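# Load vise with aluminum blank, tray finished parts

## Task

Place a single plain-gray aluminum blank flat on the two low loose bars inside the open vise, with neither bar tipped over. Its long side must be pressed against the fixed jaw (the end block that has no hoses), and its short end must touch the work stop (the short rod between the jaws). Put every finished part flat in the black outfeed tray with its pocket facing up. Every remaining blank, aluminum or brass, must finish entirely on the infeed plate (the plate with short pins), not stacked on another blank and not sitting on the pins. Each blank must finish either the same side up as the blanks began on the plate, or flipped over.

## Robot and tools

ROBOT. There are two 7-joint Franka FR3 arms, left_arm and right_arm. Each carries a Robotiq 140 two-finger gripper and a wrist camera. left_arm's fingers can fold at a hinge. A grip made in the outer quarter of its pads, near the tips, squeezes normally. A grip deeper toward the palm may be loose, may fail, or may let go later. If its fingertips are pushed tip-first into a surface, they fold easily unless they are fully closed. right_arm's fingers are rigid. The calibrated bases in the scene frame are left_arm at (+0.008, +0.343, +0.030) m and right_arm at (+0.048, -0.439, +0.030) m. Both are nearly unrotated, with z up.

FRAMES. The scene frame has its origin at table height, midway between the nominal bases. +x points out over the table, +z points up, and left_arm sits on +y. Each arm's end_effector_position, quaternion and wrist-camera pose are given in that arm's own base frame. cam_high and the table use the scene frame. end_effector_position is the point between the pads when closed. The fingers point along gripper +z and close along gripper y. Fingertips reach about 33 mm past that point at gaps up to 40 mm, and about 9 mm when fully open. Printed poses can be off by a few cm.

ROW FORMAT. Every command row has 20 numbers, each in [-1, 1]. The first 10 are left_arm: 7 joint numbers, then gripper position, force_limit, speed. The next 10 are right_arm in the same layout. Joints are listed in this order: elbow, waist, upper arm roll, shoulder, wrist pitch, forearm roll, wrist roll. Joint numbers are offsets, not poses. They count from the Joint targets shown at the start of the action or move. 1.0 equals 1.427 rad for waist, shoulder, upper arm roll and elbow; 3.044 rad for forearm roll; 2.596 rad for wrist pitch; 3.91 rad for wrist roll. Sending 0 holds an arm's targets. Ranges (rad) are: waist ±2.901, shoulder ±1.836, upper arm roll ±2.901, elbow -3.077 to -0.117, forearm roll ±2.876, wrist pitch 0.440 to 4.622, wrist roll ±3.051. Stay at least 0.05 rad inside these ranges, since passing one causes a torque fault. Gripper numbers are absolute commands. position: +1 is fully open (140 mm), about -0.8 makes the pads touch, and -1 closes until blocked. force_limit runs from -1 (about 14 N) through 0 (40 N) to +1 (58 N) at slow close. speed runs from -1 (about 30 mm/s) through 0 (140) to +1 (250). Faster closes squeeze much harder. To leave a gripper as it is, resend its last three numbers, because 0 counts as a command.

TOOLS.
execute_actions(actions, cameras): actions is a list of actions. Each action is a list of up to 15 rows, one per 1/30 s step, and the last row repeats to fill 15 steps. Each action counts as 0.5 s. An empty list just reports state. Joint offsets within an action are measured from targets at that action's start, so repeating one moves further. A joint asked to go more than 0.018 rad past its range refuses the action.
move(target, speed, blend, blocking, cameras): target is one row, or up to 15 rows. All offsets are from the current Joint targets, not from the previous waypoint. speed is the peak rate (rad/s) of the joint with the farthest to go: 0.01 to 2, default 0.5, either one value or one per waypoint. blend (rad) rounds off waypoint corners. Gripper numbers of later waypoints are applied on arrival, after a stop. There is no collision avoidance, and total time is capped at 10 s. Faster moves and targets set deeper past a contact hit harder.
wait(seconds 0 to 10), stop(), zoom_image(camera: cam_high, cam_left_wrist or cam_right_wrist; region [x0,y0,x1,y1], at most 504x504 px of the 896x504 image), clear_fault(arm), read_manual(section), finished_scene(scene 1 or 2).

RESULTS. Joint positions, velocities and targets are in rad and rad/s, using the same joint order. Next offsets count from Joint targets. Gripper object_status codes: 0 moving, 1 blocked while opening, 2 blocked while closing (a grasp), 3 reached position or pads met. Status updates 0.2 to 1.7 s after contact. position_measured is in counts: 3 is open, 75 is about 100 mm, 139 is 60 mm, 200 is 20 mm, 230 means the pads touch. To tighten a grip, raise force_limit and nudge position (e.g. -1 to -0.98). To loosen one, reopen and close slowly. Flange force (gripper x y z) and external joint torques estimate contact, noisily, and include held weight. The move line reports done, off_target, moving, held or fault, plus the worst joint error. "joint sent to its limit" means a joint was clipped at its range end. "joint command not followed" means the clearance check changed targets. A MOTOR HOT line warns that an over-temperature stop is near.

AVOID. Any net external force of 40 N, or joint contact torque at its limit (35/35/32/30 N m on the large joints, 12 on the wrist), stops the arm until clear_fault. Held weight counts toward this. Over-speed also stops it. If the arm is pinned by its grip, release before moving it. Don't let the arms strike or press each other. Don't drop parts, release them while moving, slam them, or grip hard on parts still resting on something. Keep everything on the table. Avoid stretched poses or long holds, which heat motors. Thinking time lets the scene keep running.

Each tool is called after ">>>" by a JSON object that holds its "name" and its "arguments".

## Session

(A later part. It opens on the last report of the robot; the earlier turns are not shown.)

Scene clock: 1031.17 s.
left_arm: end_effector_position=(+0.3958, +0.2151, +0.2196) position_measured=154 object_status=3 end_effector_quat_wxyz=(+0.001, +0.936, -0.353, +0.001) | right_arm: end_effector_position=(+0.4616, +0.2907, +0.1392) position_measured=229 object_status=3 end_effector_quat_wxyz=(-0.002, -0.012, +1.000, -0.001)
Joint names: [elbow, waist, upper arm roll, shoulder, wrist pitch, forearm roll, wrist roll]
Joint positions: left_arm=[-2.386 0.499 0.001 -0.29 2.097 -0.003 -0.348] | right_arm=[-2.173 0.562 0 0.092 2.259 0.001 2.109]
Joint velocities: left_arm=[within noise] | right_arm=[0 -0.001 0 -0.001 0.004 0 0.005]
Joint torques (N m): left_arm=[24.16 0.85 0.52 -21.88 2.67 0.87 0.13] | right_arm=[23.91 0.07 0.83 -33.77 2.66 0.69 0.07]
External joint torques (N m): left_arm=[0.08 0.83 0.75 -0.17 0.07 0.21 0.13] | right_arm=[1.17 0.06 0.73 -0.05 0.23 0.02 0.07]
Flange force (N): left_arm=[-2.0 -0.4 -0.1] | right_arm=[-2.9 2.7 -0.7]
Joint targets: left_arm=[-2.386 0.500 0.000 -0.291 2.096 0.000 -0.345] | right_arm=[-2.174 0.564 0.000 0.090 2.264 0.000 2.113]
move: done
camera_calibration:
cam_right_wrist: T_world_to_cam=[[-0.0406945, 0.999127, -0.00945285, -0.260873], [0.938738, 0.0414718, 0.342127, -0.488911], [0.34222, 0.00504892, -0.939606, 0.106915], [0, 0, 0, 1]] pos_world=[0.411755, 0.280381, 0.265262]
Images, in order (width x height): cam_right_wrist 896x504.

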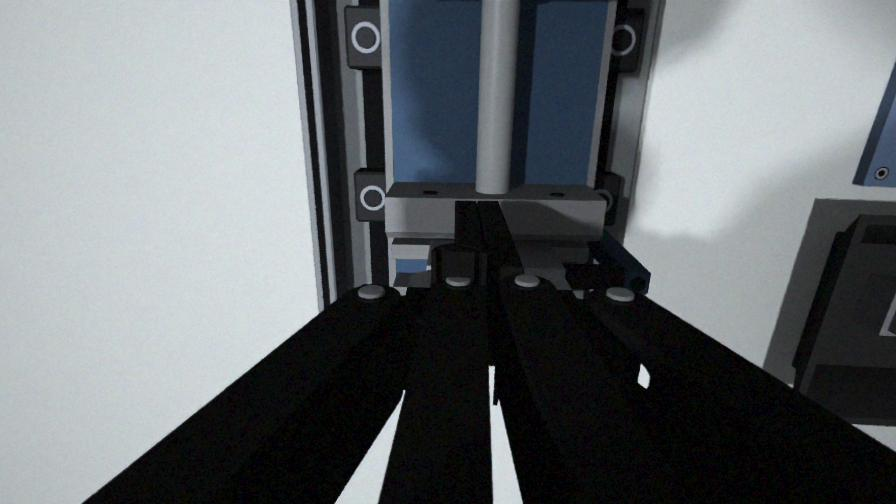

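>>> {"name": "move", "arguments": {"target": [0,0,0,0,0,0,0,-0.2,-0.05,-1,-0.022852,0,0,0.042673,0.036018,0,0,-0.8,-0.05,-0.6], "speed": 0.06, "cameras": ["cam_right_wrist"]}}

Scene clock: 1042.27 s.
left_arm: end_effector_position=(+0.3958, +0.2151, +0.2196) position_measured=154 object_status=3 end_effector_quat_wxyz=(+0.001, +0.936, -0.353, +0.001) | right_arm: end_effector_position=(+0.4620, +0.2909, +0.1016) position_measured=229 object_status=3 end_effector_quat_wxyz=(-0.001, -0.011, +1.000, +0.000)
Joint names: [elbow, waist, upper arm roll, shoulder, wrist pitch, forearm roll, wrist roll]
Joint positions: left_arm=[-2.386 0.499 0.001 -0.29 2.097 -0.003 -0.348] | right_arm=[-2.205 0.562 0 0.15 2.352 0.001 2.111]
Joint velocities: left_arm=[within noise] | right_arm=[0.001 0 0.001 0.001 0.004 0 0]
Joint torques (N m): left_arm=[24.21 0.85 0.49 -21.91 2.66 0.87 0.1] | right_arm=[22.95 0.13 0.88 -33.89 2.72 0.64 0.08]
External joint torques (N m): left_arm=[0.2 0.95 0.85 -0.27 0.07 0.21 0.1] | right_arm=[1.08 0.24 0.84 0.92 0.28 0.01 0.08]
Flange force (N): left_arm=[-2.1 -0.5 -0.4] | right_arm=[-4.6 4.0 1.4]
Joint targets: left_arm=[-2.386 0.500 0.000 -0.291 2.096 0.000 -0.345] | right_arm=[-2.207 0.564 0.000 0.151 2.357 0.000 2.113]
move: done
camera_calibration:
cam_right_wrist: T_world_to_cam=[[-0.0387267, 0.999215, -0.00830811, -0.262508], [0.938089, 0.0392192, 0.344167, -0.475667], [0.344223, 0.00553471, -0.938872, 0.0702455], [0, 0, 0, 1]] pos_world=[0.411872, 0.280569, 0.227479]
Images, in order (width x height): cam_right_wrist 896x504.

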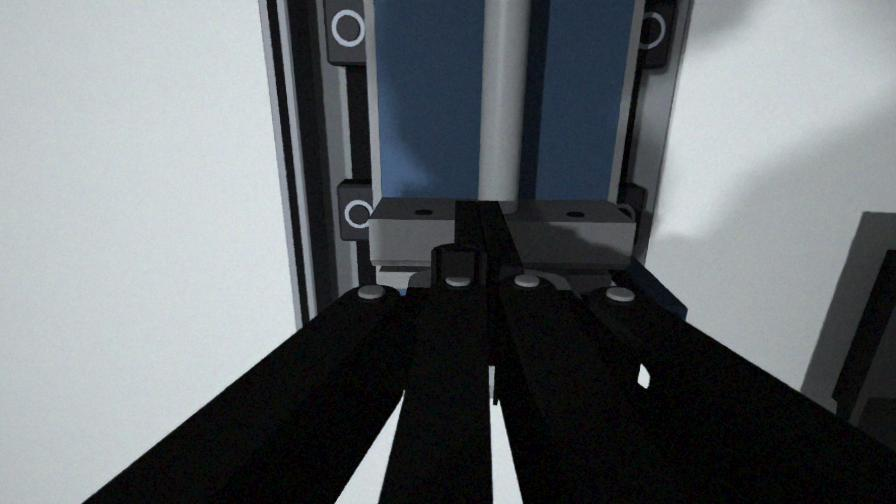

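>>> {"name": "move", "arguments": {"target": [0,0,0,0,0,0,0,-0.2,-0.05,-1,0.013017,-0.0040478,0,0.0092976,-0.0020443,0,-0.0014773,-0.8,-0.05,-0.6], "speed": 0.03, "cameras": ["cam_right_wrist"]}}

>>> {"name": "zoom_image", "arguments": {"camera": "cam_right_wrist", "region": [350, 180, 690, 372]}}

Scene clock: 1046.87 s.
left_arm: end_effector_position=(+0.3958, +0.2151, +0.2196) position_measured=154 object_status=3 end_effector_quat_wxyz=(+0.001, +0.936, -0.353, +0.001) | right_arm: end_effector_position=(+0.4674, +0.2927, +0.1010) position_measured=229 object_status=3 end_effector_quat_wxyz=(+0.000, -0.009, +1.000, +0.000)
Joint names: [elbow, waist, upper arm roll, shoulder, wrist pitch, forearm roll, wrist roll]
Joint positions: left_arm=[-2.386 0.499 0.001 -0.29 2.097 -0.003 -0.348] | right_arm=[-2.19 0.56 0 0.163 2.354 0.001 2.111]
Joint velocities: within noise
Joint torques (N m): left_arm=[24.15 0.86 0.51 -21.94 2.68 0.87 0.11] | right_arm=[23.54 -0.69 0.92 -33.81 2.41 0.62 -0.2]
External joint torques (N m): left_arm=[0.06 0.87 0.77 -0.2 0.07 0.21 0.11] | right_arm=[1.6 -0.71 0.75 1.48 -0.05 0 -0.2]
Flange force (N): left_arm=[-2.1 -0.3 -0.1] | right_arm=[-8.7 4.5 1.3]
Joint targets: left_arm=[-2.386 0.500 0.000 -0.291 2.096 0.000 -0.345] | right_arm=[-2.188 0.558 0.000 0.164 2.352 0.000 2.108]
move: done
camera_calibration:
cam_right_wrist: T_world_to_cam=[[-0.0361358, 0.999325, -0.00656514, -0.265462], [0.93716, 0.0361677, 0.347021, -0.479544], [0.347024, 0.00638729, -0.937835, 0.066204], [0, 0, 0, 1]] pos_world=[0.416843, 0.282204, 0.226757]
Images, in order (width x height): cam_right_wrist 896x504.

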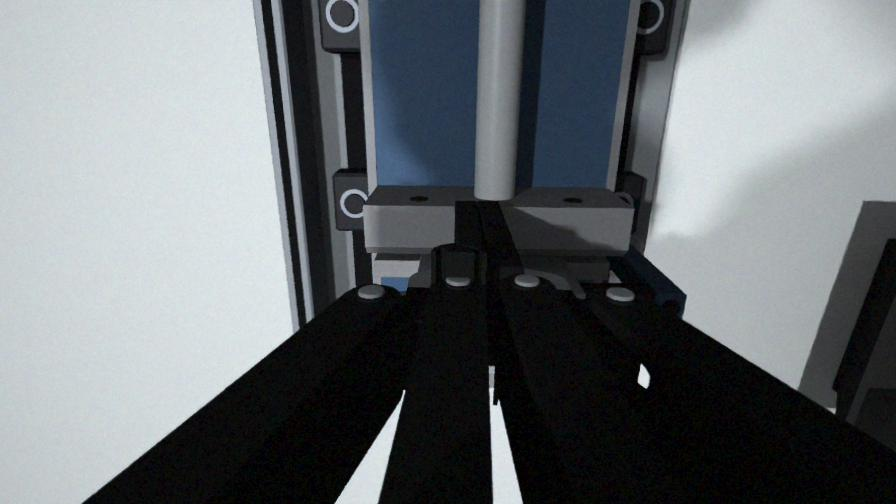

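Scaled by 1.482 from the camera's 896x504 image, which has a finer 1280x720 frame.

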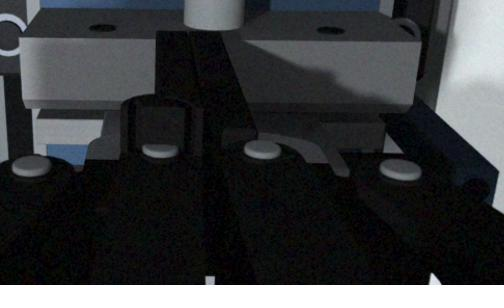

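>>> {"name": "move", "arguments": {"target": [0,0,0,0,0,0,0,-0.2,-0.05,-1,0.0032543,-0.00101195,0,0.0023244,-0.00051108,0,-0.00036933,-0.8,-0.05,-0.6], "speed": 0.02, "cameras": []}}

>>> {"name": "move", "arguments": {"target": [0,0,0,0,0,0,0,-0.2,-0.05,-1,0.0021695,-0.00067463,0,0.0015496,-0.00034072,0,-0.00024622,-0.8,-0.05,-0.6], "speed": 0.02, "cameras": []}}

>>> {"name": "move", "arguments": {"target": [0,0,0,0,0,0,0,-0.2,-0.05,-1,0.0021695,-0.00067463,0,0.0015496,-0.00034072,0,-0.00024622,-0.8,-0.05,-0.6], "speed": 0.02, "cameras": ["cam_right_wrist"]}}

Scene clock: 1052.00 s.
left_arm: end_effector_position=(+0.3958, +0.2151, +0.2196) position_measured=154 object_status=3 end_effector_quat_wxyz=(+0.001, +0.936, -0.353, +0.001) | right_arm: end_effector_position=(+0.4690, +0.2929, +0.1010) position_measured=229 object_status=3 end_effector_quat_wxyz=(+0.001, -0.009, +1.000, +0.001)
Joint names: [elbow, waist, upper arm roll, shoulder, wrist pitch, forearm roll, wrist roll]
Joint positions: left_arm=[-2.386 0.499 0.001 -0.29 2.097 -0.003 -0.348] | right_arm=[-2.186 0.558 0 0.166 2.353 0.001 2.11]
Joint velocities: within noise
Joint torques (N m): left_arm=[24.21 0.86 0.47 -21.94 2.67 0.85 0.1] | right_arm=[23.72 -0.93 0.7 -34.31 2.39 0.58 -0.21]
External joint torques (N m): left_arm=[0.22 0.98 0.85 -0.28 0.08 0.2 0.1] | right_arm=[1.75 -0.96 0.51 1.2 -0.07 -0.04 -0.21]
Flange force (N): left_arm=[-2.2 -0.6 -0.4] | right_arm=[-8.8 4.0 0.7]
Joint targets: left_arm=[-2.386 0.500 0.000 -0.291 2.096 0.000 -0.345] | right_arm=[-2.184 0.557 0.000 0.168 2.351 0.000 2.106]
move: done
No camera images: "cameras" was empty.

Scene clock: 1052.70 s.
left_arm: end_effector_position=(+0.3958, +0.2151, +0.2196) position_measured=154 object_status=3 end_effector_quat_wxyz=(+0.001, +0.936, -0.353, +0.001) | right_arm: end_effector_position=(+0.4692, +0.2928, +0.1009) position_measured=229 object_status=3 end_effector_quat_wxyz=(+0.000, -0.010, +1.000, +0.000)
Joint names: [elbow, waist, upper arm roll, shoulder, wrist pitch, forearm roll, wrist roll]
Joint positions: left_arm=[-2.386 0.499 0.001 -0.29 2.097 -0.003 -0.348] | right_arm=[-2.183 0.558 0 0.168 2.351 0.001 2.109]
Joint velocities: within noise
Joint torques (N m): left_arm=[24.18 0.9 0.5 -21.96 2.67 0.87 0.16] | right_arm=[24.17 -1.37 0.41 -34 2.72 0.45 -0.3]
External joint torques (N m): left_arm=[0.18 0.87 0.72 -0.32 0.08 0.22 0.16] | right_arm=[2.16 -1.44 0.19 1.59 0.25 -0.17 -0.3]
Flange force (N): left_arm=[-2.1 -0.3 -0.4] | right_arm=[-11.1 4.3 1.8]
Joint targets: left_arm=[-2.386 0.500 0.000 -0.291 2.096 0.000 -0.345] | right_arm=[-2.181 0.556 0.000 0.170 2.350 0.000 2.105]
move: done
No camera images: "cameras" was empty.

Scene clock: 1053.40 s.
left_arm: end_effector_position=(+0.3958, +0.2151, +0.2196) position_measured=154 object_status=3 end_effector_quat_wxyz=(+0.001, +0.936, -0.353, +0.001) | right_arm: end_effector_position=(+0.4693, +0.2928, +0.1008) position_measured=229 object_status=3 end_effector_quat_wxyz=(-0.001, -0.010, +1.000, +0.000)
Joint names: [elbow, waist, upper arm roll, shoulder, wrist pitch, forearm roll, wrist roll]
Joint positions: left_arm=[-2.386 0.499 0.001 -0.29 2.097 -0.003 -0.348] | right_arm=[-2.18 0.558 0 0.169 2.348 0.001 2.107]
Joint velocities: within noise
Joint torques (N m): left_arm=[24.18 0.86 0.49 -21.91 2.67 0.86 0.12] | right_arm=[24.72 -1.87 0.25 -33.82 2.94 0.35 -0.25]
External joint torques (N m): left_arm=[0.17 0.9 0.78 -0.27 0.08 0.21 0.12] | right_arm=[2.76 -1.79 0.16 1.76 0.5 -0.27 -0.25]
Flange force (N): left_arm=[-2.1 -0.4 -0.3] | right_arm=[-13.4 5.3 2.2]
Joint targets: left_arm=[-2.386 0.500 0.000 -0.291 2.096 0.000 -0.345] | right_arm=[-2.177 0.555 0.000 0.172 2.349 0.000 2.104]
move: done
camera_calibration:
cam_right_wrist: T_world_to_cam=[[-0.0376994, 0.999257, -0.00805566, -0.264655], [0.938013, 0.038166, 0.344492, -0.481953], [0.344543, 0.00543082, -0.938755, 0.06685], [0, 0, 0, 1]] pos_world=[0.419069, 0.28249, 0.226653]
Images, in order (width x height): cam_right_wrist 896x504.

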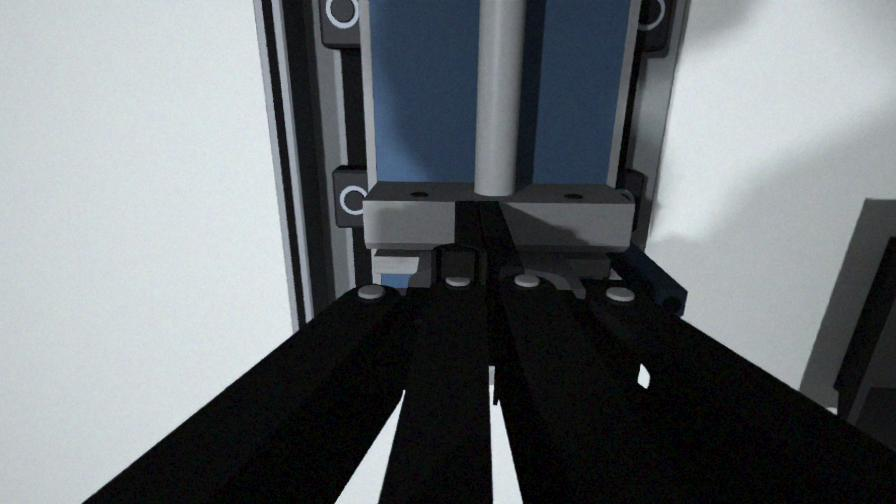

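>>> {"name": "move", "arguments": {"target": [0,0,0,0,0,0,0,-0.2,-0.05,-1,-0.013017,0.0040478,0,-0.0092976,0.0020443,0,0.0014773,-0.8,-0.05,-0.6], "speed": 0.02, "cameras": []}}

Scene clock: 1064.03 s.
left_arm: end_effector_position=(+0.3958, +0.2151, +0.2196) position_measured=154 object_status=3 end_effector_quat_wxyz=(+0.001, +0.936, -0.353, +0.001) | right_arm: end_effector_position=(+0.4651, +0.2909, +0.1003) position_measured=229 object_status=3 end_effector_quat_wxyz=(-0.002, -0.011, +1.000, -0.001)
Joint names: [elbow, waist, upper arm roll, shoulder, wrist pitch, forearm roll, wrist roll]
Joint positions: left_arm=[-2.386 0.499 0.001 -0.29 2.097 -0.003 -0.348] | right_arm=[-2.194 0.559 0 0.16 2.35 0.001 2.107]
Joint velocities: within noise
Joint torques (N m): left_arm=[24.17 0.85 0.47 -21.86 2.69 0.86 0.12] | right_arm=[23.24 0.22 0.93 -35.06 2.7 0.66 0.07]
External joint torques (N m): left_arm=[0.12 0.9 0.78 -0.25 0.09 0.21 0.12] | right_arm=[1.25 0.24 0.79 0.27 0.24 0.03 0.07]
Flange force (N): left_arm=[-2.1 -0.3 -0.2] | right_arm=[-3.8 3.4 0.2]
Joint targets: left_arm=[-2.386 0.500 0.000 -0.291 2.096 0.000 -0.345] | right_arm=[-2.196 0.560 0.000 0.159 2.354 0.000 2.110]
move: done
No camera images: "cameras" was empty.

>>> {"name": "move", "arguments": {"target": [[0,0,0,0,0,0,0,-0.2,-0.05,-1,0.022852,0,0,-0.042673,-0.036018,0,0,-0.8,-0.05,-0.6],[0,0,0,0,0,0,0,-0.2,-0.05,-1,0.38021,-0.05541,0,0.15518,-0.1237,0,-0.01659,-0.8,-0.05,-0.6]], "speed": [0.1, 0.4], "blend": [0.03, 0], "cameras": ["cam_right_wrist"]}}

>>> {"name": "zoom_image", "arguments": {"camera": "cam_right_wrist", "region": [390, 20, 480, 70]}}

>>> {"name": "zoom_image", "arguments": {"camera": "cam_right_wrist", "region": [490, 20, 580, 70]}}

Scene clock: 1074.63 s.
left_arm: end_effector_position=(+0.3958, +0.2151, +0.2196) position_measured=154 object_status=3 end_effector_quat_wxyz=(+0.001, +0.936, -0.353, +0.001) | right_arm: end_effector_position=(+0.5874, +0.3080, +0.1803) position_measured=229 object_status=3 end_effector_quat_wxyz=(+0.002, -0.001, +1.000, +0.001)
Joint names: [elbow, waist, upper arm roll, shoulder, wrist pitch, forearm roll, wrist roll]
Joint positions: left_arm=[-2.386 0.499 0.001 -0.29 2.097 -0.003 -0.348] | right_arm=[-1.655 0.483 0 0.378 2.038 0.001 2.05]
Joint velocities: left_arm=[within noise] | right_arm=[0 0.001 0 -0.001 -0.004 0 -0.008]
Joint torques (N m): left_arm=[24.17 0.84 0.42 -21.94 2.67 0.87 0.16] | right_arm=[26.25 -0.56 1.09 -43.2 2.16 0.8 -0.26]
External joint torques (N m): left_arm=[0.14 0.84 0.68 -0.34 0.07 0.21 0.16] | right_arm=[1.95 -0.5 0.77 1.21 -0.3 0.03 -0.26]
Flange force (N): left_arm=[-2.1 -0.1 -0.4] | right_arm=[-12.5 5.8 -2.3]
Joint targets: left_arm=[-2.386 0.500 0.000 -0.291 2.096 0.000 -0.345] | right_arm=[-1.654 0.481 0.000 0.380 2.033 0.000 2.045]
move: done; blend cut to 0 rad at target 1
camera_calibration:
cam_right_wrist: T_world_to_cam=[[-0.0200019, 0.999788, -0.00482983, -0.285843], [0.936543, 0.0204272, 0.349958, -0.615433], [0.349982, 0.00247647, -0.936753, 0.0981066], [0, 0, 0, 1]] pos_world=[0.536326, 0.298111, 0.305896]
Images, in order (width x height): cam_right_wrist 896x504.

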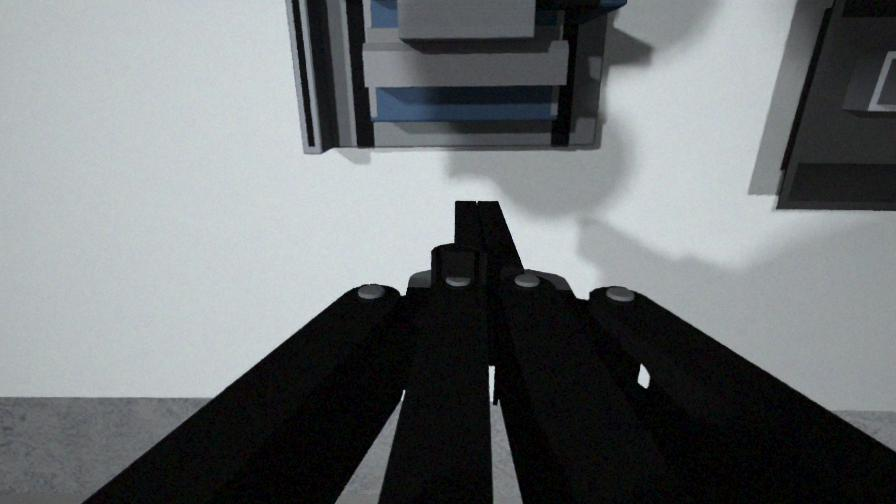

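Scaled by 5.600 from the camera's 896x504 image, which has a finer 1280x720 frame.

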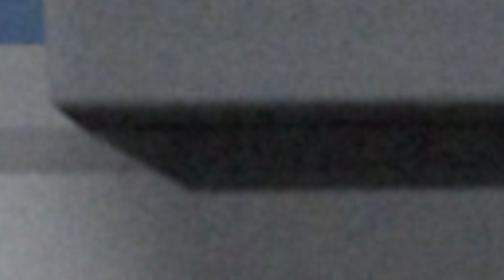

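Scaled by 5.600 from the camera's 896x504 image, which has a finer 1280x720 frame.

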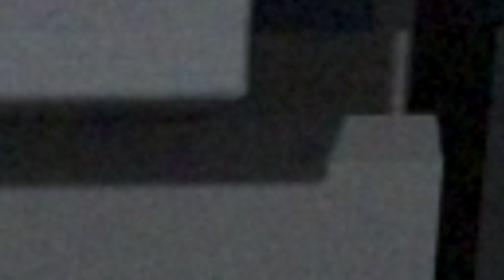

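>>> {"name": "move", "arguments": {"target": [[0,0,0,0,0,0,0,-0.2,-0.05,-1,-0.3925,0.05423,0,-0.21246,0.11052,0,0.01386,-0.8,-0.05,-0.6],[0,0,0,0,0,0,0,-0.2,-0.05,-1,-0.41273,0.05423,0,-0.17064,0.14463,0,0.01386,-0.8,-0.05,-0.6]], "speed": [0.4, 0.06], "cameras": []}}

Scene clock: 1147.27 s.
left_arm: end_effector_position=(+0.3958, +0.2151, +0.2196) position_measured=154 object_status=3 end_effector_quat_wxyz=(+0.001, +0.936, -0.353, +0.001) | right_arm: end_effector_position=(+0.4639, +0.2891, +0.0992) position_measured=229 object_status=3 end_effector_quat_wxyz=(+0.012, -0.015, +1.000, +0.007)
Joint names: [elbow, waist, upper arm roll, shoulder, wrist pitch, forearm roll, wrist roll]
Joint positions: left_arm=[-2.386 0.499 0.001 -0.29 2.097 -0.003 -0.348] | right_arm=[-2.241 0.557 0 0.135 2.404 0.001 2.096]
Joint velocities: left_arm=[within noise] | right_arm=[0 0.001 0 0 0.004 -0.001 0]
Joint torques (N m): left_arm=[24.16 0.84 0.41 -21.93 2.67 0.87 0.1] | right_arm=[22.75 0.09 0.83 -33.23 2.67 0.63 0.15]
External joint torques (N m): left_arm=[0.16 0.82 0.65 -0.34 0.08 0.22 0.1] | right_arm=[0.96 0.17 0.77 1.08 0.14 0.02 0.15]
Flange force (N): left_arm=[-1.9 -0.1 -0.4] | right_arm=[-4.7 4.0 1.8]
Joint targets: left_arm=[-2.386 0.500 0.000 -0.291 2.096 0.000 -0.345] | right_arm=[-2.242 0.559 0.000 0.137 2.409 0.000 2.099]
move: done
No camera images: "cameras" was empty.

>>> {"name": "move", "arguments": {"target": [0,0,0,0,0,0,0,-0.2,-0.05,-1,0.0065085,-0.0020239,0,0.0046488,-0.0010222,0,-0.00073866,-0.8,-0.05,-0.6], "speed": 0.02, "cameras": []}}

>>> {"name": "move", "arguments": {"target": [0,0,0,0,0,0,0,-0.2,-0.05,-1,0.00108475,-0.00033732,0,0.0007748,-0.00017036,0,-0.00012311,-0.8,-0.05,-0.6], "speed": 0.01, "cameras": []}}

>>> {"name": "move", "arguments": {"target": [0,0,0,0,0,0,0,-0.2,-0.05,-1,0.00108475,-0.00033732,0,0.0007748,-0.00017036,0,-0.00012311,-0.8,-0.05,-0.6], "speed": 0.01, "cameras": []}}

Scene clock: 1151.77 s.
left_arm: end_effector_position=(+0.3958, +0.2151, +0.2196) position_measured=154 object_status=3 end_effector_quat_wxyz=(+0.001, +0.936, -0.353, +0.001) | right_arm: end_effector_position=(+0.4656, +0.2902, +0.0984) position_measured=229 object_status=3 end_effector_quat_wxyz=(+0.012, -0.015, +1.000, +0.008)
Joint names: [elbow, waist, upper arm roll, shoulder, wrist pitch, forearm roll, wrist roll]
Joint positions: left_arm=[-2.386 0.499 0.001 -0.29 2.097 -0.003 -0.348] | right_arm=[-2.235 0.557 0 0.142 2.405 0.001 2.096]
Joint velocities: within noise
Joint torques (N m): left_arm=[24.2 0.89 0.46 -21.9 2.68 0.87 0.12] | right_arm=[23.61 -0.49 0.83 -33.11 2.48 0.63 -0.07]
External joint torques (N m): left_arm=[0.27 0.95 0.77 -0.4 0.1 0.22 0.12] | right_arm=[1.92 -0.51 0.67 1.28 -0.04 0.02 -0.07]
Flange force (N): left_arm=[-2.1 -0.3 -0.6] | right_arm=[-8.9 5.0 1.2]
Joint targets: left_arm=[-2.386 0.500 0.000 -0.291 2.096 0.000 -0.345] | right_arm=[-2.233 0.556 0.000 0.143 2.406 0.000 2.097]
move: done
No camera images: "cameras" was empty.

Scene clock: 1152.47 s.
left_arm: end_effector_position=(+0.3958, +0.2151, +0.2196) position_measured=154 object_status=3 end_effector_quat_wxyz=(+0.001, +0.936, -0.353, +0.001) | right_arm: end_effector_position=(+0.4662, +0.2905, +0.0985) position_measured=229 object_status=3 end_effector_quat_wxyz=(+0.012, -0.015, +1.000, +0.008)
Joint names: [elbow, waist, upper arm roll, shoulder, wrist pitch, forearm roll, wrist roll]
Joint positions: left_arm=[-2.386 0.499 0.001 -0.29 2.097 -0.003 -0.348] | right_arm=[-2.233 0.557 0 0.143 2.405 0.001 2.096]
Joint velocities: within noise
Joint torques (N m): left_arm=[24.19 0.89 0.52 -21.9 2.67 0.87 0.06] | right_arm=[23.46 -0.78 0.83 -33.28 2.49 0.64 -0.13]
External joint torques (N m): left_arm=[0.18 0.93 0.81 -0.31 0.08 0.22 0.06] | right_arm=[1.71 -0.69 0.77 1.16 -0.04 0.03 -0.13]
Flange force (N): left_arm=[-2.1 -0.3 -0.4] | right_arm=[-8.1 4.2 1.1]
Joint targets: left_arm=[-2.386 0.500 0.000 -0.291 2.096 0.000 -0.345] | right_arm=[-2.232 0.555 0.000 0.144 2.406 0.000 2.096]
move: done
No camera images: "cameras" was empty.

Scene clock: 1153.17 s.
left_arm: end_effector_position=(+0.3958, +0.2151, +0.2196) position_measured=154 object_status=3 end_effector_quat_wxyz=(+0.001, +0.936, -0.353, +0.001) | right_arm: end_effector_position=(+0.4668, +0.2906, +0.0985) position_measured=229 object_status=3 end_effector_quat_wxyz=(+0.012, -0.015, +1.000, +0.008)
Joint names: [elbow, waist, upper arm roll, shoulder, wrist pitch, forearm roll, wrist roll]
Joint positions: left_arm=[-2.386 0.499 0.001 -0.29 2.097 -0.003 -0.348] | right_arm=[-2.232 0.557 0 0.144 2.405 0.001 2.096]
Joint velocities: within noise
Joint torques (N m): left_arm=[24.13 0.86 0.45 -21.9 2.68 0.86 0.12] | right_arm=[23.66 -0.79 0.87 -33.31 2.48 0.62 -0.08]
External joint torques (N m): left_arm=[0.02 0.94 0.79 -0.14 0.07 0.2 0.12] | right_arm=[2.01 -0.72 0.8 1.09 -0.03 0.02 -0.08]
Flange force (N): left_arm=[-2.1 -0.4 0.0] | right_arm=[-8.9 4.7 0.8]
Joint targets: left_arm=[-2.386 0.500 0.000 -0.291 2.096 0.000 -0.345] | right_arm=[-2.230 0.555 0.000 0.145 2.405 0.000 2.096]
move: done
No camera images: "cameras" was empty.

>>> {"name": "move", "arguments": {"target": [0,0,0,0,0,0,0,-0.2,-0.05,-1,0.00108475,-0.00033732,0,0.0007748,-0.00017036,0,-0.00012311,-0.8,-0.05,-0.6], "speed": 0.01, "cameras": []}}

>>> {"name": "move", "arguments": {"target": [0,0,0,0,0,0,0,-0.2,-0.05,-1,0.00108475,-0.00033732,0,0.0007748,-0.00017036,0,-0.00012311,-0.8,-0.05,-0.6], "speed": 0.01, "cameras": []}}

Scene clock: 1156.30 s.
left_arm: end_effector_position=(+0.3958, +0.2151, +0.2196) position_measured=154 object_status=3 end_effector_quat_wxyz=(+0.001, +0.936, -0.353, +0.001) | right_arm: end_effector_position=(+0.4675, +0.2906, +0.0986) position_measured=229 object_status=3 end_effector_quat_wxyz=(+0.013, -0.015, +1.000, +0.008)
Joint names: [elbow, waist, upper arm roll, shoulder, wrist pitch, forearm roll, wrist roll]
Joint positions: left_arm=[-2.386 0.499 0.001 -0.29 2.097 -0.003 -0.348] | right_arm=[-2.23 0.556 0 0.145 2.405 0.001 2.096]
Joint velocities: within noise
Joint torques (N m): left_arm=[24.16 0.82 0.48 -21.85 2.68 0.87 0.11] | right_arm=[23.71 -0.86 0.9 -33.43 2.5 0.63 -0.13]
External joint torques (N m): left_arm=[0.14 0.79 0.69 -0.15 0.08 0.22 0.11] | right_arm=[1.83 -0.83 0.79 1.29 -0.04 0.02 -0.13]
Flange force (N): left_arm=[-1.8 -0.6 -0.2] | right_arm=[-8.9 4.5 1.3]
Joint targets: left_arm=[-2.386 0.500 0.000 -0.291 2.096 0.000 -0.345] | right_arm=[-2.228 0.554 0.000 0.147 2.405 0.000 2.095]
move: done
No camera images: "cameras" was empty.

Scene clock: 1157.00 s.
left_arm: end_effector_position=(+0.3958, +0.2151, +0.2196) position_measured=154 object_status=3 end_effector_quat_wxyz=(+0.001, +0.936, -0.353, +0.001) | right_arm: end_effector_position=(+0.4681, +0.2907, +0.0986) position_measured=229 object_status=3 end_effector_quat_wxyz=(+0.013, -0.015, +1.000, +0.008)
Joint names: [elbow, waist, upper arm roll, shoulder, wrist pitch, forearm roll, wrist roll]
Joint positions: left_arm=[-2.386 0.499 0.001 -0.29 2.097 -0.003 -0.348] | right_arm=[-2.229 0.556 0 0.146 2.405 0.001 2.096]
Joint velocities: within noise
Joint torques (N m): left_arm=[24.16 0.9 0.48 -21.91 2.67 0.86 0.14] | right_arm=[23.63 -0.74 0.9 -33.41 2.49 0.64 -0.2]
External joint torques (N m): left_arm=[0.19 0.97 0.81 -0.36 0.08 0.2 0.14] | right_arm=[1.79 -0.56 0.93 1.31 -0.05 0.03 -0.2]
Flange force (N): left_arm=[-2.3 -0.3 -0.5] | right_arm=[-8.7 4.6 1.3]
Joint targets: left_arm=[-2.386 0.500 0.000 -0.291 2.096 0.000 -0.345] | right_arm=[-2.227 0.554 0.000 0.148 2.404 0.000 2.095]
move: done
No camera images: "cameras" was empty.

>>> {"name": "move", "arguments": {"target": [0,0,0,0,0,0,0,-0.2,-0.05,-1,0.00108475,-0.00033732,0,0.0007748,-0.00017036,0,-0.00012311,-0.8,-0.05,-0.6], "speed": 0.01, "cameras": []}}

>>> {"name": "move", "arguments": {"target": [0,0,0,0,0,0,0,-0.2,-0.05,-1,0.00108475,-0.00033732,0,0.0007748,-0.00017036,0,-0.00012311,-0.8,-0.05,-0.6], "speed": 0.01, "cameras": []}}

Scene clock: 1160.27 s.
left_arm: end_effector_position=(+0.3958, +0.2151, +0.2196) position_measured=154 object_status=3 end_effector_quat_wxyz=(+0.001, +0.936, -0.353, +0.001) | right_arm: end_effector_position=(+0.4685, +0.2908, +0.0986) position_measured=229 object_status=3 end_effector_quat_wxyz=(+0.013, -0.014, +1.000, +0.008)
Joint names: [elbow, waist, upper arm roll, shoulder, wrist pitch, forearm roll, wrist roll]
Joint positions: left_arm=[-2.386 0.499 0.001 -0.29 2.097 -0.003 -0.348] | right_arm=[-2.228 0.555 0 0.147 2.405 0.001 2.096]
Joint velocities: within noise
Joint torques (N m): left_arm=[24.21 0.86 0.5 -21.91 2.68 0.86 0.1] | right_arm=[23.85 -0.91 0.57 -33.4 2.67 0.54 -0.2]
External joint torques (N m): left_arm=[0.27 0.91 0.8 -0.34 0.1 0.21 0.1] | right_arm=[2.12 -0.96 0.38 1.19 0.14 -0.07 -0.2]
Flange force (N): left_arm=[-2.0 -0.5 -0.5] | right_arm=[-9.7 4.3 1.4]
Joint targets: left_arm=[-2.386 0.500 0.000 -0.291 2.096 0.000 -0.345] | right_arm=[-2.225 0.553 0.000 0.149 2.404 0.000 2.094]
move: done
No camera images: "cameras" was empty.

Scene clock: 1160.97 s.
left_arm: end_effector_position=(+0.3958, +0.2151, +0.2196) position_measured=154 object_status=3 end_effector_quat_wxyz=(+0.001, +0.936, -0.353, +0.001) | right_arm: end_effector_position=(+0.4685, +0.2908, +0.0985) position_measured=229 object_status=3 end_effector_quat_wxyz=(+0.012, -0.014, +1.000, +0.008)
Joint names: [elbow, waist, upper arm roll, shoulder, wrist pitch, forearm roll, wrist roll]
Joint positions: left_arm=[-2.386 0.499 0.001 -0.29 2.097 -0.003 -0.348] | right_arm=[-2.226 0.555 0 0.148 2.404 0.001 2.096]
Joint velocities: within noise
Joint torques (N m): left_arm=[24.18 0.85 0.5 -21.92 2.69 0.85 0.11] | right_arm=[23.94 -1.18 0.3 -33.16 2.8 0.48 -0.24]
External joint torques (N m): left_arm=[0.12 0.96 0.87 -0.26 0.09 0.2 0.11] | right_arm=[2.29 -1.33 0.01 1.34 0.29 -0.13 -0.24]
Flange force (N): left_arm=[-2.2 -0.4 -0.2] | right_arm=[-10.8 4.0 1.9]
Joint targets: left_arm=[-2.386 0.500 0.000 -0.291 2.096 0.000 -0.345] | right_arm=[-2.224 0.553 0.000 0.150 2.403 0.000 2.094]
move: done
No camera images: "cameras" was empty.

>>> {"name": "execute_actions", "arguments": {"actions": [], "cameras": []}}

Scene clock: 1171.17 s.
left_arm: end_effector_position=(+0.3958, +0.2151, +0.2196) position_measured=154 object_status=3 end_effector_quat_wxyz=(+0.001, +0.936, -0.353, +0.001) | right_arm: end_effector_position=(+0.4685, +0.2908, +0.0985) position_measured=229 object_status=3 end_effector_quat_wxyz=(+0.012, -0.014, +1.000, +0.008)
Joint names: [elbow, waist, upper arm roll, shoulder, wrist pitch, forearm roll, wrist roll]
Joint positions: left_arm=[-2.386 0.499 0.001 -0.29 2.097 -0.003 -0.348] | right_arm=[-2.226 0.555 0 0.148 2.403 0.001 2.096]
Joint velocities: within noise
Joint torques (N m): left_arm=[24.21 0.87 0.47 -21.89 2.69 0.86 0.11] | right_arm=[23.85 -1.25 0.27 -33.39 2.84 0.46 -0.23]
External joint torques (N m): left_arm=[0.21 0.9 0.76 -0.31 0.09 0.2 0.11] | right_arm=[2.13 -1.24 0.14 1.24 0.33 -0.14 -0.23]
Flange force (N): left_arm=[-2.0 -0.4 -0.4] | right_arm=[-9.9 3.8 1.9]
Joint targets: left_arm=[-2.386 0.500 0.000 -0.291 2.096 0.000 -0.345] | right_arm=[-2.224 0.553 0.000 0.150 2.403 0.000 2.094]
Tool commands: left_gripper/position=-0.2 left_gripper/force_limit=-0.05 left_gripper/speed=-1.0 right_gripper/position=-0.8 right_gripper/force_limit=-0.05 right_gripper/speed=-0.6
No camera images: "cameras" was empty.

>>> {"name": "execute_actions", "arguments": {"actions": [[[0,0,0,0,0,0,0,-0.2,-0.05,-1,0.00108475,-0.00033732,0,0.0007748,-0.00017036,0,-0.00012311,-0.8,-0.05,-0.6]]], "cameras": []}}

>>> {"name": "execute_actions", "arguments": {"actions": [[[0,0,0,0,0,0,0,-0.2,-0.05,-1,0.00108475,-0.00033732,0,0.0007748,-0.00017036,0,-0.00012311,-0.8,-0.05,-0.6]]], "cameras": []}}

Scene clock: 1195.87 s.
left_arm: end_effector_position=(+0.3958, +0.2151, +0.2196) position_measured=154 object_status=3 end_effector_quat_wxyz=(+0.001, +0.936, -0.353, +0.001) | right_arm: end_effector_position=(+0.4686, +0.2908, +0.0984) position_measured=229 object_status=3 end_effector_quat_wxyz=(+0.012, -0.014, +1.000, +0.008)
Joint names: [elbow, waist, upper arm roll, shoulder, wrist pitch, forearm roll, wrist roll]
Joint positions: left_arm=[-2.386 0.499 0.001 -0.29 2.097 -0.003 -0.348] | right_arm=[-2.225 0.555 0 0.149 2.402 0.001 2.096]
Joint velocities: within noise
Joint torques (N m): left_arm=[24.16 0.87 0.49 -21.94 2.67 0.86 0.11] | right_arm=[24.19 -1.56 0.16 -33.17 2.95 0.36 -0.21]
External joint torques (N m): left_arm=[0.07 0.83 0.7 -0.2 0.07 0.21 0.11] | right_arm=[2.52 -1.59 -0.01 1.43 0.44 -0.24 -0.21]
Flange force (N): left_arm=[-1.9 -0.3 -0.2] | right_arm=[-11.7 4.3 2.3]
Joint targets: left_arm=[-2.386 0.500 0.000 -0.291 2.096 0.000 -0.345] | right_arm=[-2.222 0.552 0.000 0.151 2.403 0.000 2.093]
Step readings (joint positions of left_arm | right_arm):
0: [-2.386 0.499 0.001 -0.290 2.097 -0.003 -0.348] | [-2.226 0.555 0.000 0.148 2.403 0.001 2.096]
1: [-2.386 0.499 0.001 -0.290 2.097 -0.003 -0.348] | [-2.226 0.555 0.000 0.148 2.403 0.001 2.096]
2: [-2.386 0.499 0.001 -0.290 2.097 -0.003 -0.348] | [-2.226 0.555 0.000 0.148 2.403 0.001 2.096]
4: [-2.386 0.499 0.001 -0.290 2.097 -0.003 -0.348] | [-2.225 0.555 0.000 0.149 2.402 0.001 2.096]
8: [-2.386 0.499 0.001 -0.290 2.097 -0.003 -0.348] | [-2.225 0.555 0.000 0.149 2.402 0.001 2.096]
15: [-2.386 0.499 0.001 -0.290 2.097 -0.003 -0.348] | [-2.225 0.555 0.000 0.149 2.402 0.001 2.096]
No camera images: "cameras" was empty.

Scene clock: 1196.57 s.
left_arm: end_effector_position=(+0.3958, +0.2151, +0.2196) position_measured=154 object_status=3 end_effector_quat_wxyz=(+0.001, +0.936, -0.353, +0.001) | right_arm: end_effector_position=(+0.4686, +0.2908, +0.0984) position_measured=229 object_status=3 end_effector_quat_wxyz=(+0.012, -0.015, +1.000, +0.007)
Joint names: [elbow, waist, upper arm roll, shoulder, wrist pitch, forearm roll, wrist roll]
Joint positions: left_arm=[-2.386 0.499 0.001 -0.29 2.097 -0.003 -0.348] | right_arm=[-2.224 0.555 0 0.15 2.4 0.001 2.096]
Joint velocities: within noise
Joint torques (N m): left_arm=[24.15 0.87 0.51 -21.89 2.67 0.87 0.09] | right_arm=[24.28 -1.82 0.11 -33.04 3.1 0.32 -0.25]
External joint torques (N m): left_arm=[0.15 0.86 0.75 -0.24 0.08 0.21 0.09] | right_arm=[2.47 -1.86 -0.07 1.75 0.58 -0.29 -0.25]
Flange force (N): left_arm=[-1.9 -0.4 -0.3] | right_arm=[-12.3 4.2 3.2]
Joint targets: left_arm=[-2.386 0.500 0.000 -0.291 2.096 0.000 -0.345] | right_arm=[-2.221 0.552 0.000 0.152 2.402 0.000 2.093]
Step readings (joint positions of left_arm | right_arm):
0: [-2.386 0.499 0.001 -0.290 2.097 -0.003 -0.348] | [-2.225 0.555 0.000 0.149 2.402 0.001 2.096]
1: [-2.386 0.499 0.001 -0.290 2.097 -0.003 -0.348] | [-2.225 0.555 0.000 0.149 2.402 0.001 2.096]
2: [-2.386 0.499 0.001 -0.290 2.097 -0.003 -0.348] | [-2.225 0.555 0.000 0.149 2.401 0.001 2.096]
4: [-2.386 0.499 0.001 -0.290 2.097 -0.003 -0.348] | [-2.224 0.555 0.000 0.149 2.401 0.001 2.096]
8: [-2.386 0.499 0.001 -0.290 2.097 -0.003 -0.348] | [-2.224 0.555 0.000 0.149 2.401 0.001 2.096]
15: [-2.386 0.499 0.001 -0.290 2.097 -0.003 -0.348] | [-2.224 0.555 0.000 0.149 2.400 0.001 2.096]
No camera images: "cameras" was empty.

>>> {"name": "move", "arguments": {"target": [[0,0,0,0,0,0,0,-0.2,-0.05,-1,-0.017356,0.005397,0,-0.0123968,0.0027258,0,0.0019698,-0.8,-0.05,-0.6],[0,0,0,0,0,0,0,-0.2,-0.05,-1,0.005496,0.005397,0,-0.0550698,-0.0332922,0,0.0019698,-0.8,-0.05,-0.6],[0,0,0,0,0,0,0,-0.2,-0.05,-1,0.397666,-0.049608,0,0.159491,-0.142094,0,-0.012225,-0.8,-0.05,-0.6]], "speed": [0.02, 0.15, 0.4], "cameras": ["cam_right_wrist", "cam_high"]}}

Scene clock: 1212.43 s.
left_arm: end_effector_position=(+0.3958, +0.2151, +0.2196) position_measured=154 object_status=3 end_effector_quat_wxyz=(+0.001, +0.936, -0.353, +0.001) | right_arm: end_effector_position=(+0.5876, +0.3081, +0.1807) position_measured=229 object_status=3 end_effector_quat_wxyz=(+0.002, -0.002, +1.000, +0.002)
Joint names: [elbow, waist, upper arm roll, shoulder, wrist pitch, forearm roll, wrist roll]
Joint positions: left_arm=[-2.386 0.499 0.001 -0.29 2.097 -0.003 -0.348] | right_arm=[-1.655 0.483 0 0.378 2.039 0.001 2.049]
Joint velocities: left_arm=[within noise] | right_arm=[0 0.001 0.001 0 -0.004 0 -0.004]
Joint torques (N m): left_arm=[24.17 0.87 0.48 -21.89 2.68 0.87 0.11] | right_arm=[26.38 -0.56 1.17 -43.26 2.16 0.81 -0.19]
External joint torques (N m): left_arm=[0.18 0.92 0.78 -0.38 0.08 0.22 0.11] | right_arm=[1.97 -0.51 0.84 1.33 -0.31 0.03 -0.19]
Flange force (N): left_arm=[-2.2 -0.2 -0.5] | right_arm=[-12.9 6.1 -2.3]
Joint targets: left_arm=[-2.386 0.500 0.000 -0.291 2.096 0.000 -0.345] | right_arm=[-1.653 0.481 0.000 0.380 2.034 0.000 2.045]
move: done
camera_calibration:
cam_right_wrist: T_world_to_cam=[[-0.0208931, 0.999772, -0.00436949, -0.285517], [0.936237, 0.0210983, 0.350734, -0.615945], [0.350747, 0.00323705, -0.936465, 0.0976669], [0, 0, 0, 1]] pos_world=[0.536449, 0.298131, 0.306247]
Images, in order (width x height): cam_high 896x504, cam_right_wrist 896x504.

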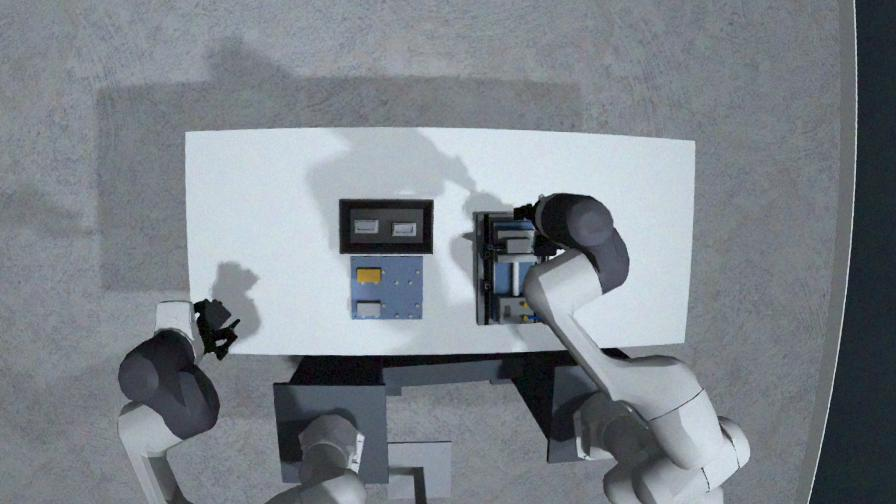

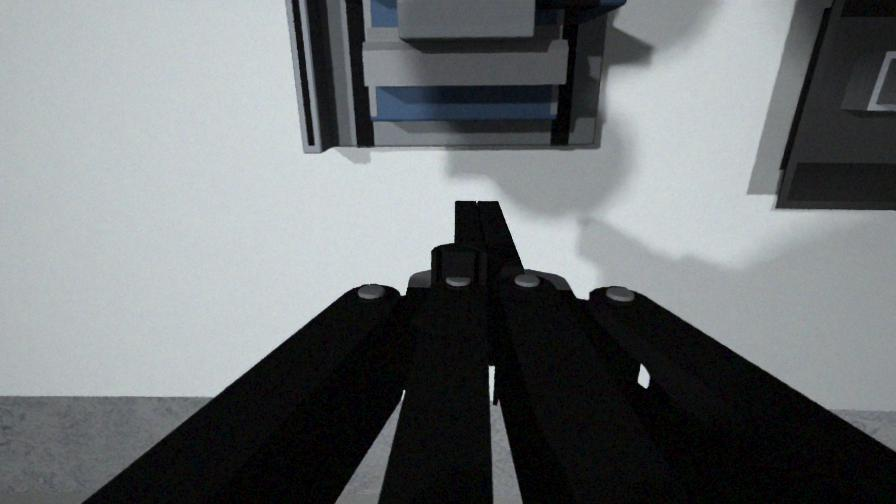

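>>> {"name": "zoom_image", "arguments": {"camera": "cam_right_wrist", "region": [390, 20, 480, 70]}}

>>> {"name": "zoom_image", "arguments": {"camera": "cam_right_wrist", "region": [490, 20, 580, 70]}}

Scaled by 5.600 from the camera's 896x504 image, which has a finer 1280x720 frame.

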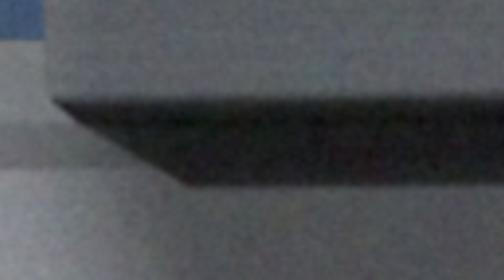

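Scaled by 5.600 from the camera's 896x504 image, which has a finer 1280x720 frame.

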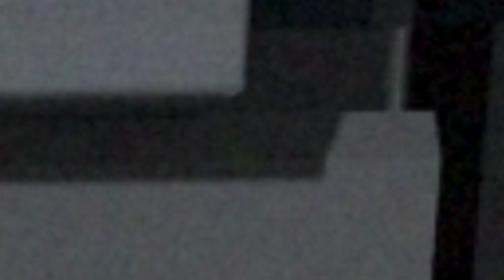

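>>> {"name": "zoom_image", "arguments": {"camera": "cam_right_wrist", "region": [500, 0, 600, 56]}}

>>> {"name": "move", "arguments": {"target": [0,0,0,0,0,0,0,-0.2,-0.05,-1,-0.210560,0.042600,0,-0.146177,0.035391,0,0.015550,-0.8,-0.05,-0.6], "speed": 0.4, "cameras": ["cam_right_wrist"]}}

Scaled by 5.040 from the camera's 896x504 image, which has a finer 1280x720 frame.

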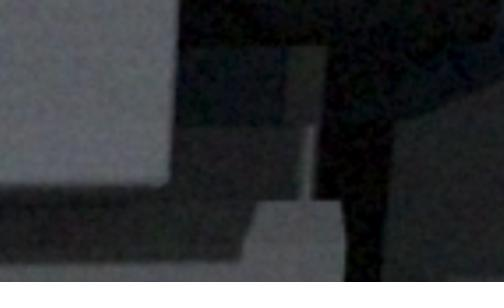

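Scene clock: 1263.77 s.
left_arm: end_effector_position=(+0.3958, +0.2151, +0.2196) position_measured=154 object_status=3 end_effector_quat_wxyz=(+0.001, +0.936, -0.353, +0.001) | right_arm: end_effector_position=(+0.5078, +0.3049, +0.1794) position_measured=229 object_status=3 end_effector_quat_wxyz=(-0.002, -0.005, +1.000, -0.001)
Joint names: [elbow, waist, upper arm roll, shoulder, wrist pitch, forearm roll, wrist roll]
Joint positions: left_arm=[-2.386 0.499 0.001 -0.29 2.097 -0.003 -0.348] | right_arm=[-1.952 0.541 0 0.173 2.121 0.001 2.101]
Joint velocities: left_arm=[within noise] | right_arm=[0 0 -0.001 0 0.001 0 0.006]
Joint torques (N m): left_arm=[24.19 0.86 0.46 -21.91 2.68 0.87 0.1] | right_arm=[24.9 -0.03 0.88 -37.57 2.68 0.74 0.05]
External joint torques (N m): left_arm=[0.22 0.84 0.7 -0.32 0.09 0.21 0.1] | right_arm=[1.11 -0.01 0.72 -0.08 0.25 0 0.05]
Flange force (N): left_arm=[-1.9 -0.3 -0.5] | right_arm=[-3.1 2.5 -0.9]
Joint targets: left_arm=[-2.386 0.500 0.000 -0.291 2.096 0.000 -0.345] | right_arm=[-1.954 0.542 0.000 0.171 2.125 0.000 2.106]
move: done
camera_calibration:
cam_right_wrist: T_world_to_cam=[[-0.0272122, 0.999592, -0.0087087, -0.279889], [0.938843, 0.0285481, 0.343159, -0.542961], [0.343268, 0.00116201, -0.939237, 0.129401], [0, 0, 0, 1]] pos_world=[0.457719, 0.295125, 0.305423]
Images, in order (width x height): cam_right_wrist 896x504.

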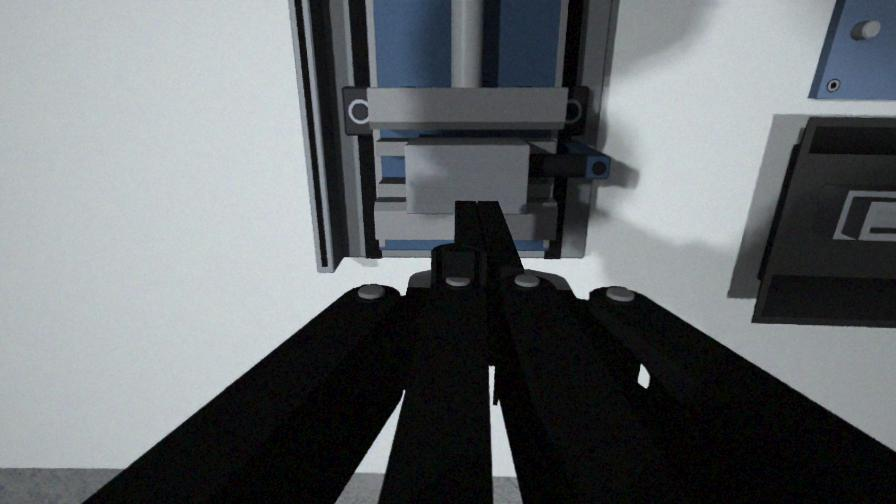

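>>> {"name": "zoom_image", "arguments": {"camera": "cam_right_wrist", "region": [490, 130, 620, 203]}}

>>> {"name": "zoom_image", "arguments": {"camera": "cam_right_wrist", "region": [510, 140, 560, 190]}}

Scaled by 3.877 from the camera's 896x504 image, which has a finer 1280x720 frame.

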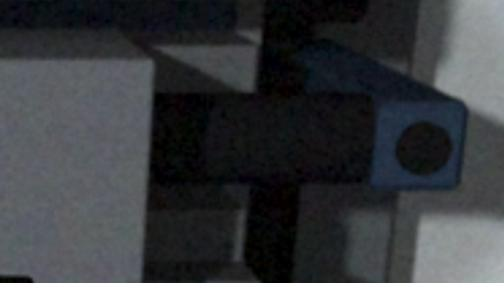

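Scaled by 10.080 from the camera's 896x504 image, which has a finer 1280x720 frame.

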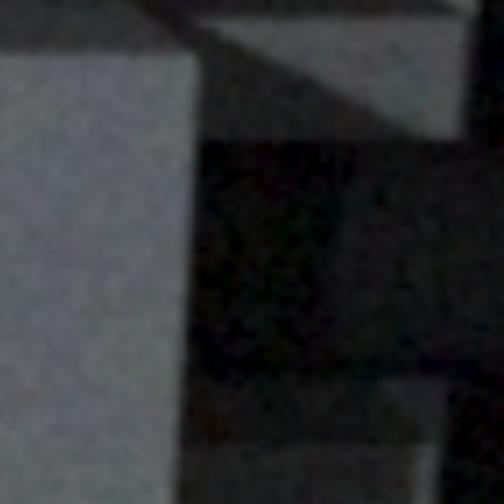

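>>> {"name": "move", "arguments": {"target": [[0,0,0,0,0,0,0,-0.2,-0.05,-1,-0.127115,-0.053782,0,-0.036580,0.049767,0,-0.023005,-0.8,-0.05,-0.6],[0,0,0,0,0,0,0,-0.2,-0.05,-1,-0.151936,-0.053782,0,0.010358,0.089212,0,-0.023005,-0.8,-0.05,-0.6],[0,0,0,0,0,0,0,-0.2,-0.05,-1,-0.138292,-0.040977,0,0.019912,0.086964,0,-0.018332,-0.8,-0.05,-0.6]], "speed": [0.3, 0.06, 0.015], "cameras": ["cam_right_wrist"]}}

Scene clock: 1326.10 s.
left_arm: end_effector_position=(+0.3958, +0.2151, +0.2196) position_measured=154 object_status=3 end_effector_quat_wxyz=(+0.001, +0.936, -0.353, +0.001) | right_arm: end_effector_position=(+0.4981, +0.2604, +0.0967) position_measured=229 object_status=3 end_effector_quat_wxyz=(+0.000, -0.011, +1.000, +0.000)
Joint names: [elbow, waist, upper arm roll, shoulder, wrist pitch, forearm roll, wrist roll]
Joint positions: left_arm=[-2.386 0.499 0.001 -0.29 2.097 -0.003 -0.348] | right_arm=[-2.153 0.482 0 0.198 2.351 0.001 2.029]
Joint velocities: left_arm=[within noise] | right_arm=[0.001 -0.001 0 0 -0.001 0 0.005]
Joint torques (N m): left_arm=[24.21 0.83 0.49 -21.87 2.68 0.85 0.09] | right_arm=[23.95 0.1 0.98 -35.29 2.41 0.64 0.06]
External joint torques (N m): left_arm=[0.11 0.77 0.67 -0.16 0.07 0.19 0.09] | right_arm=[2.1 0.12 0.8 1.13 -0.03 0.02 0.06]
Flange force (N): left_arm=[-1.7 -0.5 -0.2] | right_arm=[-9.3 5.5 0.5]
Joint targets: left_arm=[-2.386 0.500 0.000 -0.291 2.096 0.000 -0.345] | right_arm=[-2.151 0.484 0.000 0.199 2.351 0.000 2.034]
move: done
camera_calibration:
cam_right_wrist: T_world_to_cam=[[-0.0398189, 0.999183, -0.00697301, -0.230223], [0.93726, 0.0397683, 0.346354, -0.506582], [0.346349, 0.00725593, -0.938078, 0.0518502], [0, 0, 0, 1]] pos_world=[0.447674, 0.249804, 0.222491]
Images, in order (width x height): cam_right_wrist 896x504.

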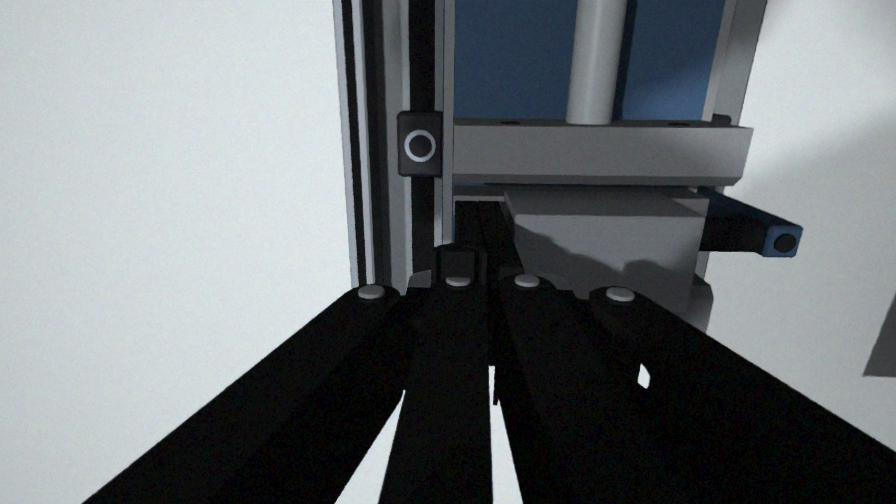

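>>> {"name": "execute_actions", "arguments": {"actions": [[[0,0,0,0,0,0,0,-0.2,-0.05,-1,0.00059315,0.0005548,0,0.0004138,-0.0000986,0,0.0002025,-0.8,-0.05,-0.6]],[[0,0,0,0,0,0,0,-0.2,-0.05,-1,0.00059315,0.0005548,0,0.0004138,-0.0000986,0,0.0002025,-0.8,-0.05,-0.6]],[[0,0,0,0,0,0,0,-0.2,-0.05,-1,0.00059315,0.0005548,0,0.0004138,-0.0000986,0,0.0002025,-0.8,-0.05,-0.6]],[[0,0,0,0,0,0,0,-0.2,-0.05,-1,0.00059315,0.0005548,0,0.0004138,-0.0000986,0,0.0002025,-0.8,-0.05,-0.6]],[[0,0,0,0,0,0,0,-0.2,-0.05,-1,0.00059315,0.0005548,0,0.0004138,-0.0000986,0,0.0002025,-0.8,-0.05,-0.6]]], "cameras": []}}

Scene clock: 1333.23 s.
left_arm: end_effector_position=(+0.3958, +0.2151, +0.2196) position_measured=154 object_status=3 end_effector_quat_wxyz=(+0.001, +0.936, -0.353, +0.001) | right_arm: end_effector_position=(+0.4985, +0.2631, +0.0968) position_measured=229 object_status=3 end_effector_quat_wxyz=(+0.000, -0.010, +1.000, +0.001)
Joint names: [elbow, waist, upper arm roll, shoulder, wrist pitch, forearm roll, wrist roll]
Joint positions: left_arm=[-2.386 0.499 0.001 -0.29 2.097 -0.003 -0.348] | right_arm=[-2.148 0.486 0 0.201 2.351 0.001 2.035]
Joint velocities: within noise
Joint torques (N m): left_arm=[24.14 0.86 0.44 -21.89 2.67 0.86 0.1] | right_arm=[23.66 0.16 1 -35.46 2.41 0.64 0.04]
External joint torques (N m): left_arm=[0.13 0.89 0.73 -0.29 0.08 0.2 0.1] | right_arm=[1.79 0.24 0.88 1.07 -0.03 0.02 0.04]
External joint torques at the end of the 1st action: left_arm=[0.19 0.82 0.69 -0.29 0.08 0.21 0.12] | right_arm=[1.78 0.12 0.67 1.19 -0.02 0.02 0.03]
External joint torques at the end of the 2nd action: left_arm=[0.21 0.87 0.75 -0.31 0.09 0.21 0.12] | right_arm=[1.8 0.17 0.91 1.37 -0.07 0.03 0.12]
External joint torques at the end of the 3rd action: left_arm=[0.23 0.84 0.72 -0.35 0.09 0.21 0.08] | right_arm=[1.82 0.02 0.72 1.05 -0.05 0.01 0.14]
External joint torques at the end of the 4th action: left_arm=[0.08 0.81 0.74 -0.19 0.08 0.21 0.11] | right_arm=[1.67 0.26 0.8 1.22 -0.06 0.02 0.08]
Flange force (N): left_arm=[-2.0 -0.2 -0.3] | right_arm=[-8.1 5.1 0.6]
Flange force at the end of the 1st action (N): left_arm=[-1.9 -0.3 -0.4] | right_arm=[-8.4 4.9 0.8]
Flange force at the end of the 2nd action (N): left_arm=[-2.0 -0.4 -0.4] | right_arm=[-8.8 5.5 1.0]
Flange force at the end of the 3rd action (N): left_arm=[-1.9 -0.3 -0.5] | right_arm=[-8.2 5.0 0.5]
Flange force at the end of the 4th action (N): left_arm=[-1.9 -0.4 -0.1] | right_arm=[-8.0 5.1 0.8]
Joint targets: left_arm=[-2.386 0.500 0.000 -0.291 2.096 0.000 -0.345] | right_arm=[-2.147 0.488 0.000 0.202 2.350 0.000 2.038]
Step readings (joint positions of left_arm | right_arm; steps 1 to 15: 1st action; 16 to 30: 2nd action; 31 to 45: 3rd action; 46 to 60: 4th action; 61 to 75: 5th action):
0: [-2.386 0.499 0.001 -0.290 2.097 -0.003 -0.348] | [-2.152 0.482 0.000 0.198 2.351 0.001 2.031]
1: [-2.386 0.499 0.001 -0.290 2.097 -0.003 -0.348] | [-2.152 0.482 0.000 0.198 2.351 0.001 2.031]
2: [-2.386 0.499 0.001 -0.290 2.097 -0.003 -0.348] | [-2.152 0.482 0.000 0.198 2.351 0.001 2.031]
4: [-2.386 0.499 0.001 -0.290 2.097 -0.003 -0.348] | [-2.152 0.482 0.000 0.198 2.351 0.001 2.031]
8: [-2.386 0.499 0.001 -0.290 2.097 -0.003 -0.348] | [-2.152 0.483 0.000 0.198 2.351 0.001 2.031]
15: [-2.386 0.499 0.001 -0.290 2.097 -0.003 -0.348] | [-2.152 0.483 0.000 0.199 2.351 0.001 2.032]
16: [-2.386 0.499 0.001 -0.290 2.097 -0.003 -0.348] | [-2.152 0.483 0.000 0.199 2.351 0.001 2.032]
17: [-2.386 0.499 0.001 -0.290 2.097 -0.003 -0.348] | [-2.152 0.483 0.000 0.199 2.351 0.001 2.032]
19: [-2.386 0.499 0.001 -0.290 2.097 -0.003 -0.348] | [-2.151 0.483 0.000 0.199 2.351 0.001 2.032]
23: [-2.386 0.499 0.001 -0.290 2.097 -0.003 -0.348] | [-2.151 0.483 0.000 0.199 2.351 0.001 2.032]
30: [-2.386 0.499 0.001 -0.290 2.097 -0.003 -0.348] | [-2.151 0.483 0.000 0.199 2.351 0.001 2.032]
31: [-2.386 0.499 0.001 -0.290 2.097 -0.003 -0.348] | [-2.151 0.483 0.000 0.199 2.351 0.001 2.032]
32: [-2.386 0.499 0.001 -0.290 2.097 -0.003 -0.348] | [-2.151 0.484 0.000 0.199 2.351 0.001 2.032]
34: [-2.386 0.499 0.001 -0.290 2.097 -0.003 -0.348] | [-2.150 0.484 0.000 0.200 2.351 0.001 2.033]
38: [-2.386 0.499 0.001 -0.290 2.097 -0.003 -0.348] | [-2.150 0.484 0.000 0.200 2.351 0.001 2.033]
45: [-2.386 0.499 0.001 -0.290 2.097 -0.003 -0.348] | [-2.150 0.484 0.000 0.200 2.351 0.001 2.033]
46: [-2.386 0.499 0.001 -0.290 2.097 -0.003 -0.348] | [-2.150 0.484 0.000 0.200 2.351 0.001 2.033]
47: [-2.386 0.499 0.001 -0.290 2.097 -0.003 -0.348] | [-2.150 0.484 0.000 0.200 2.351 0.001 2.033]
49: [-2.386 0.499 0.001 -0.290 2.097 -0.003 -0.348] | [-2.150 0.485 0.000 0.200 2.351 0.001 2.033]
53: [-2.386 0.499 0.001 -0.290 2.097 -0.003 -0.348] | [-2.149 0.485 0.000 0.200 2.351 0.001 2.034]
60: [-2.386 0.499 0.001 -0.290 2.097 -0.003 -0.348] | [-2.149 0.485 0.000 0.200 2.351 0.001 2.034]
61: [-2.386 0.499 0.001 -0.290 2.097 -0.003 -0.348] | [-2.149 0.485 0.000 0.200 2.351 0.001 2.034]
62: [-2.386 0.499 0.001 -0.290 2.097 -0.003 -0.348] | [-2.149 0.485 0.000 0.200 2.351 0.001 2.034]
64: [-2.386 0.499 0.001 -0.290 2.097 -0.003 -0.348] | [-2.149 0.486 0.000 0.201 2.351 0.001 2.034]
68: [-2.386 0.499 0.001 -0.290 2.097 -0.003 -0.348] | [-2.149 0.486 0.000 0.201 2.351 0.001 2.034]
75: [-2.386 0.499 0.001 -0.290 2.097 -0.003 -0.348] | [-2.148 0.486 0.000 0.201 2.351 0.001 2.035]
No camera images: "cameras" was empty.


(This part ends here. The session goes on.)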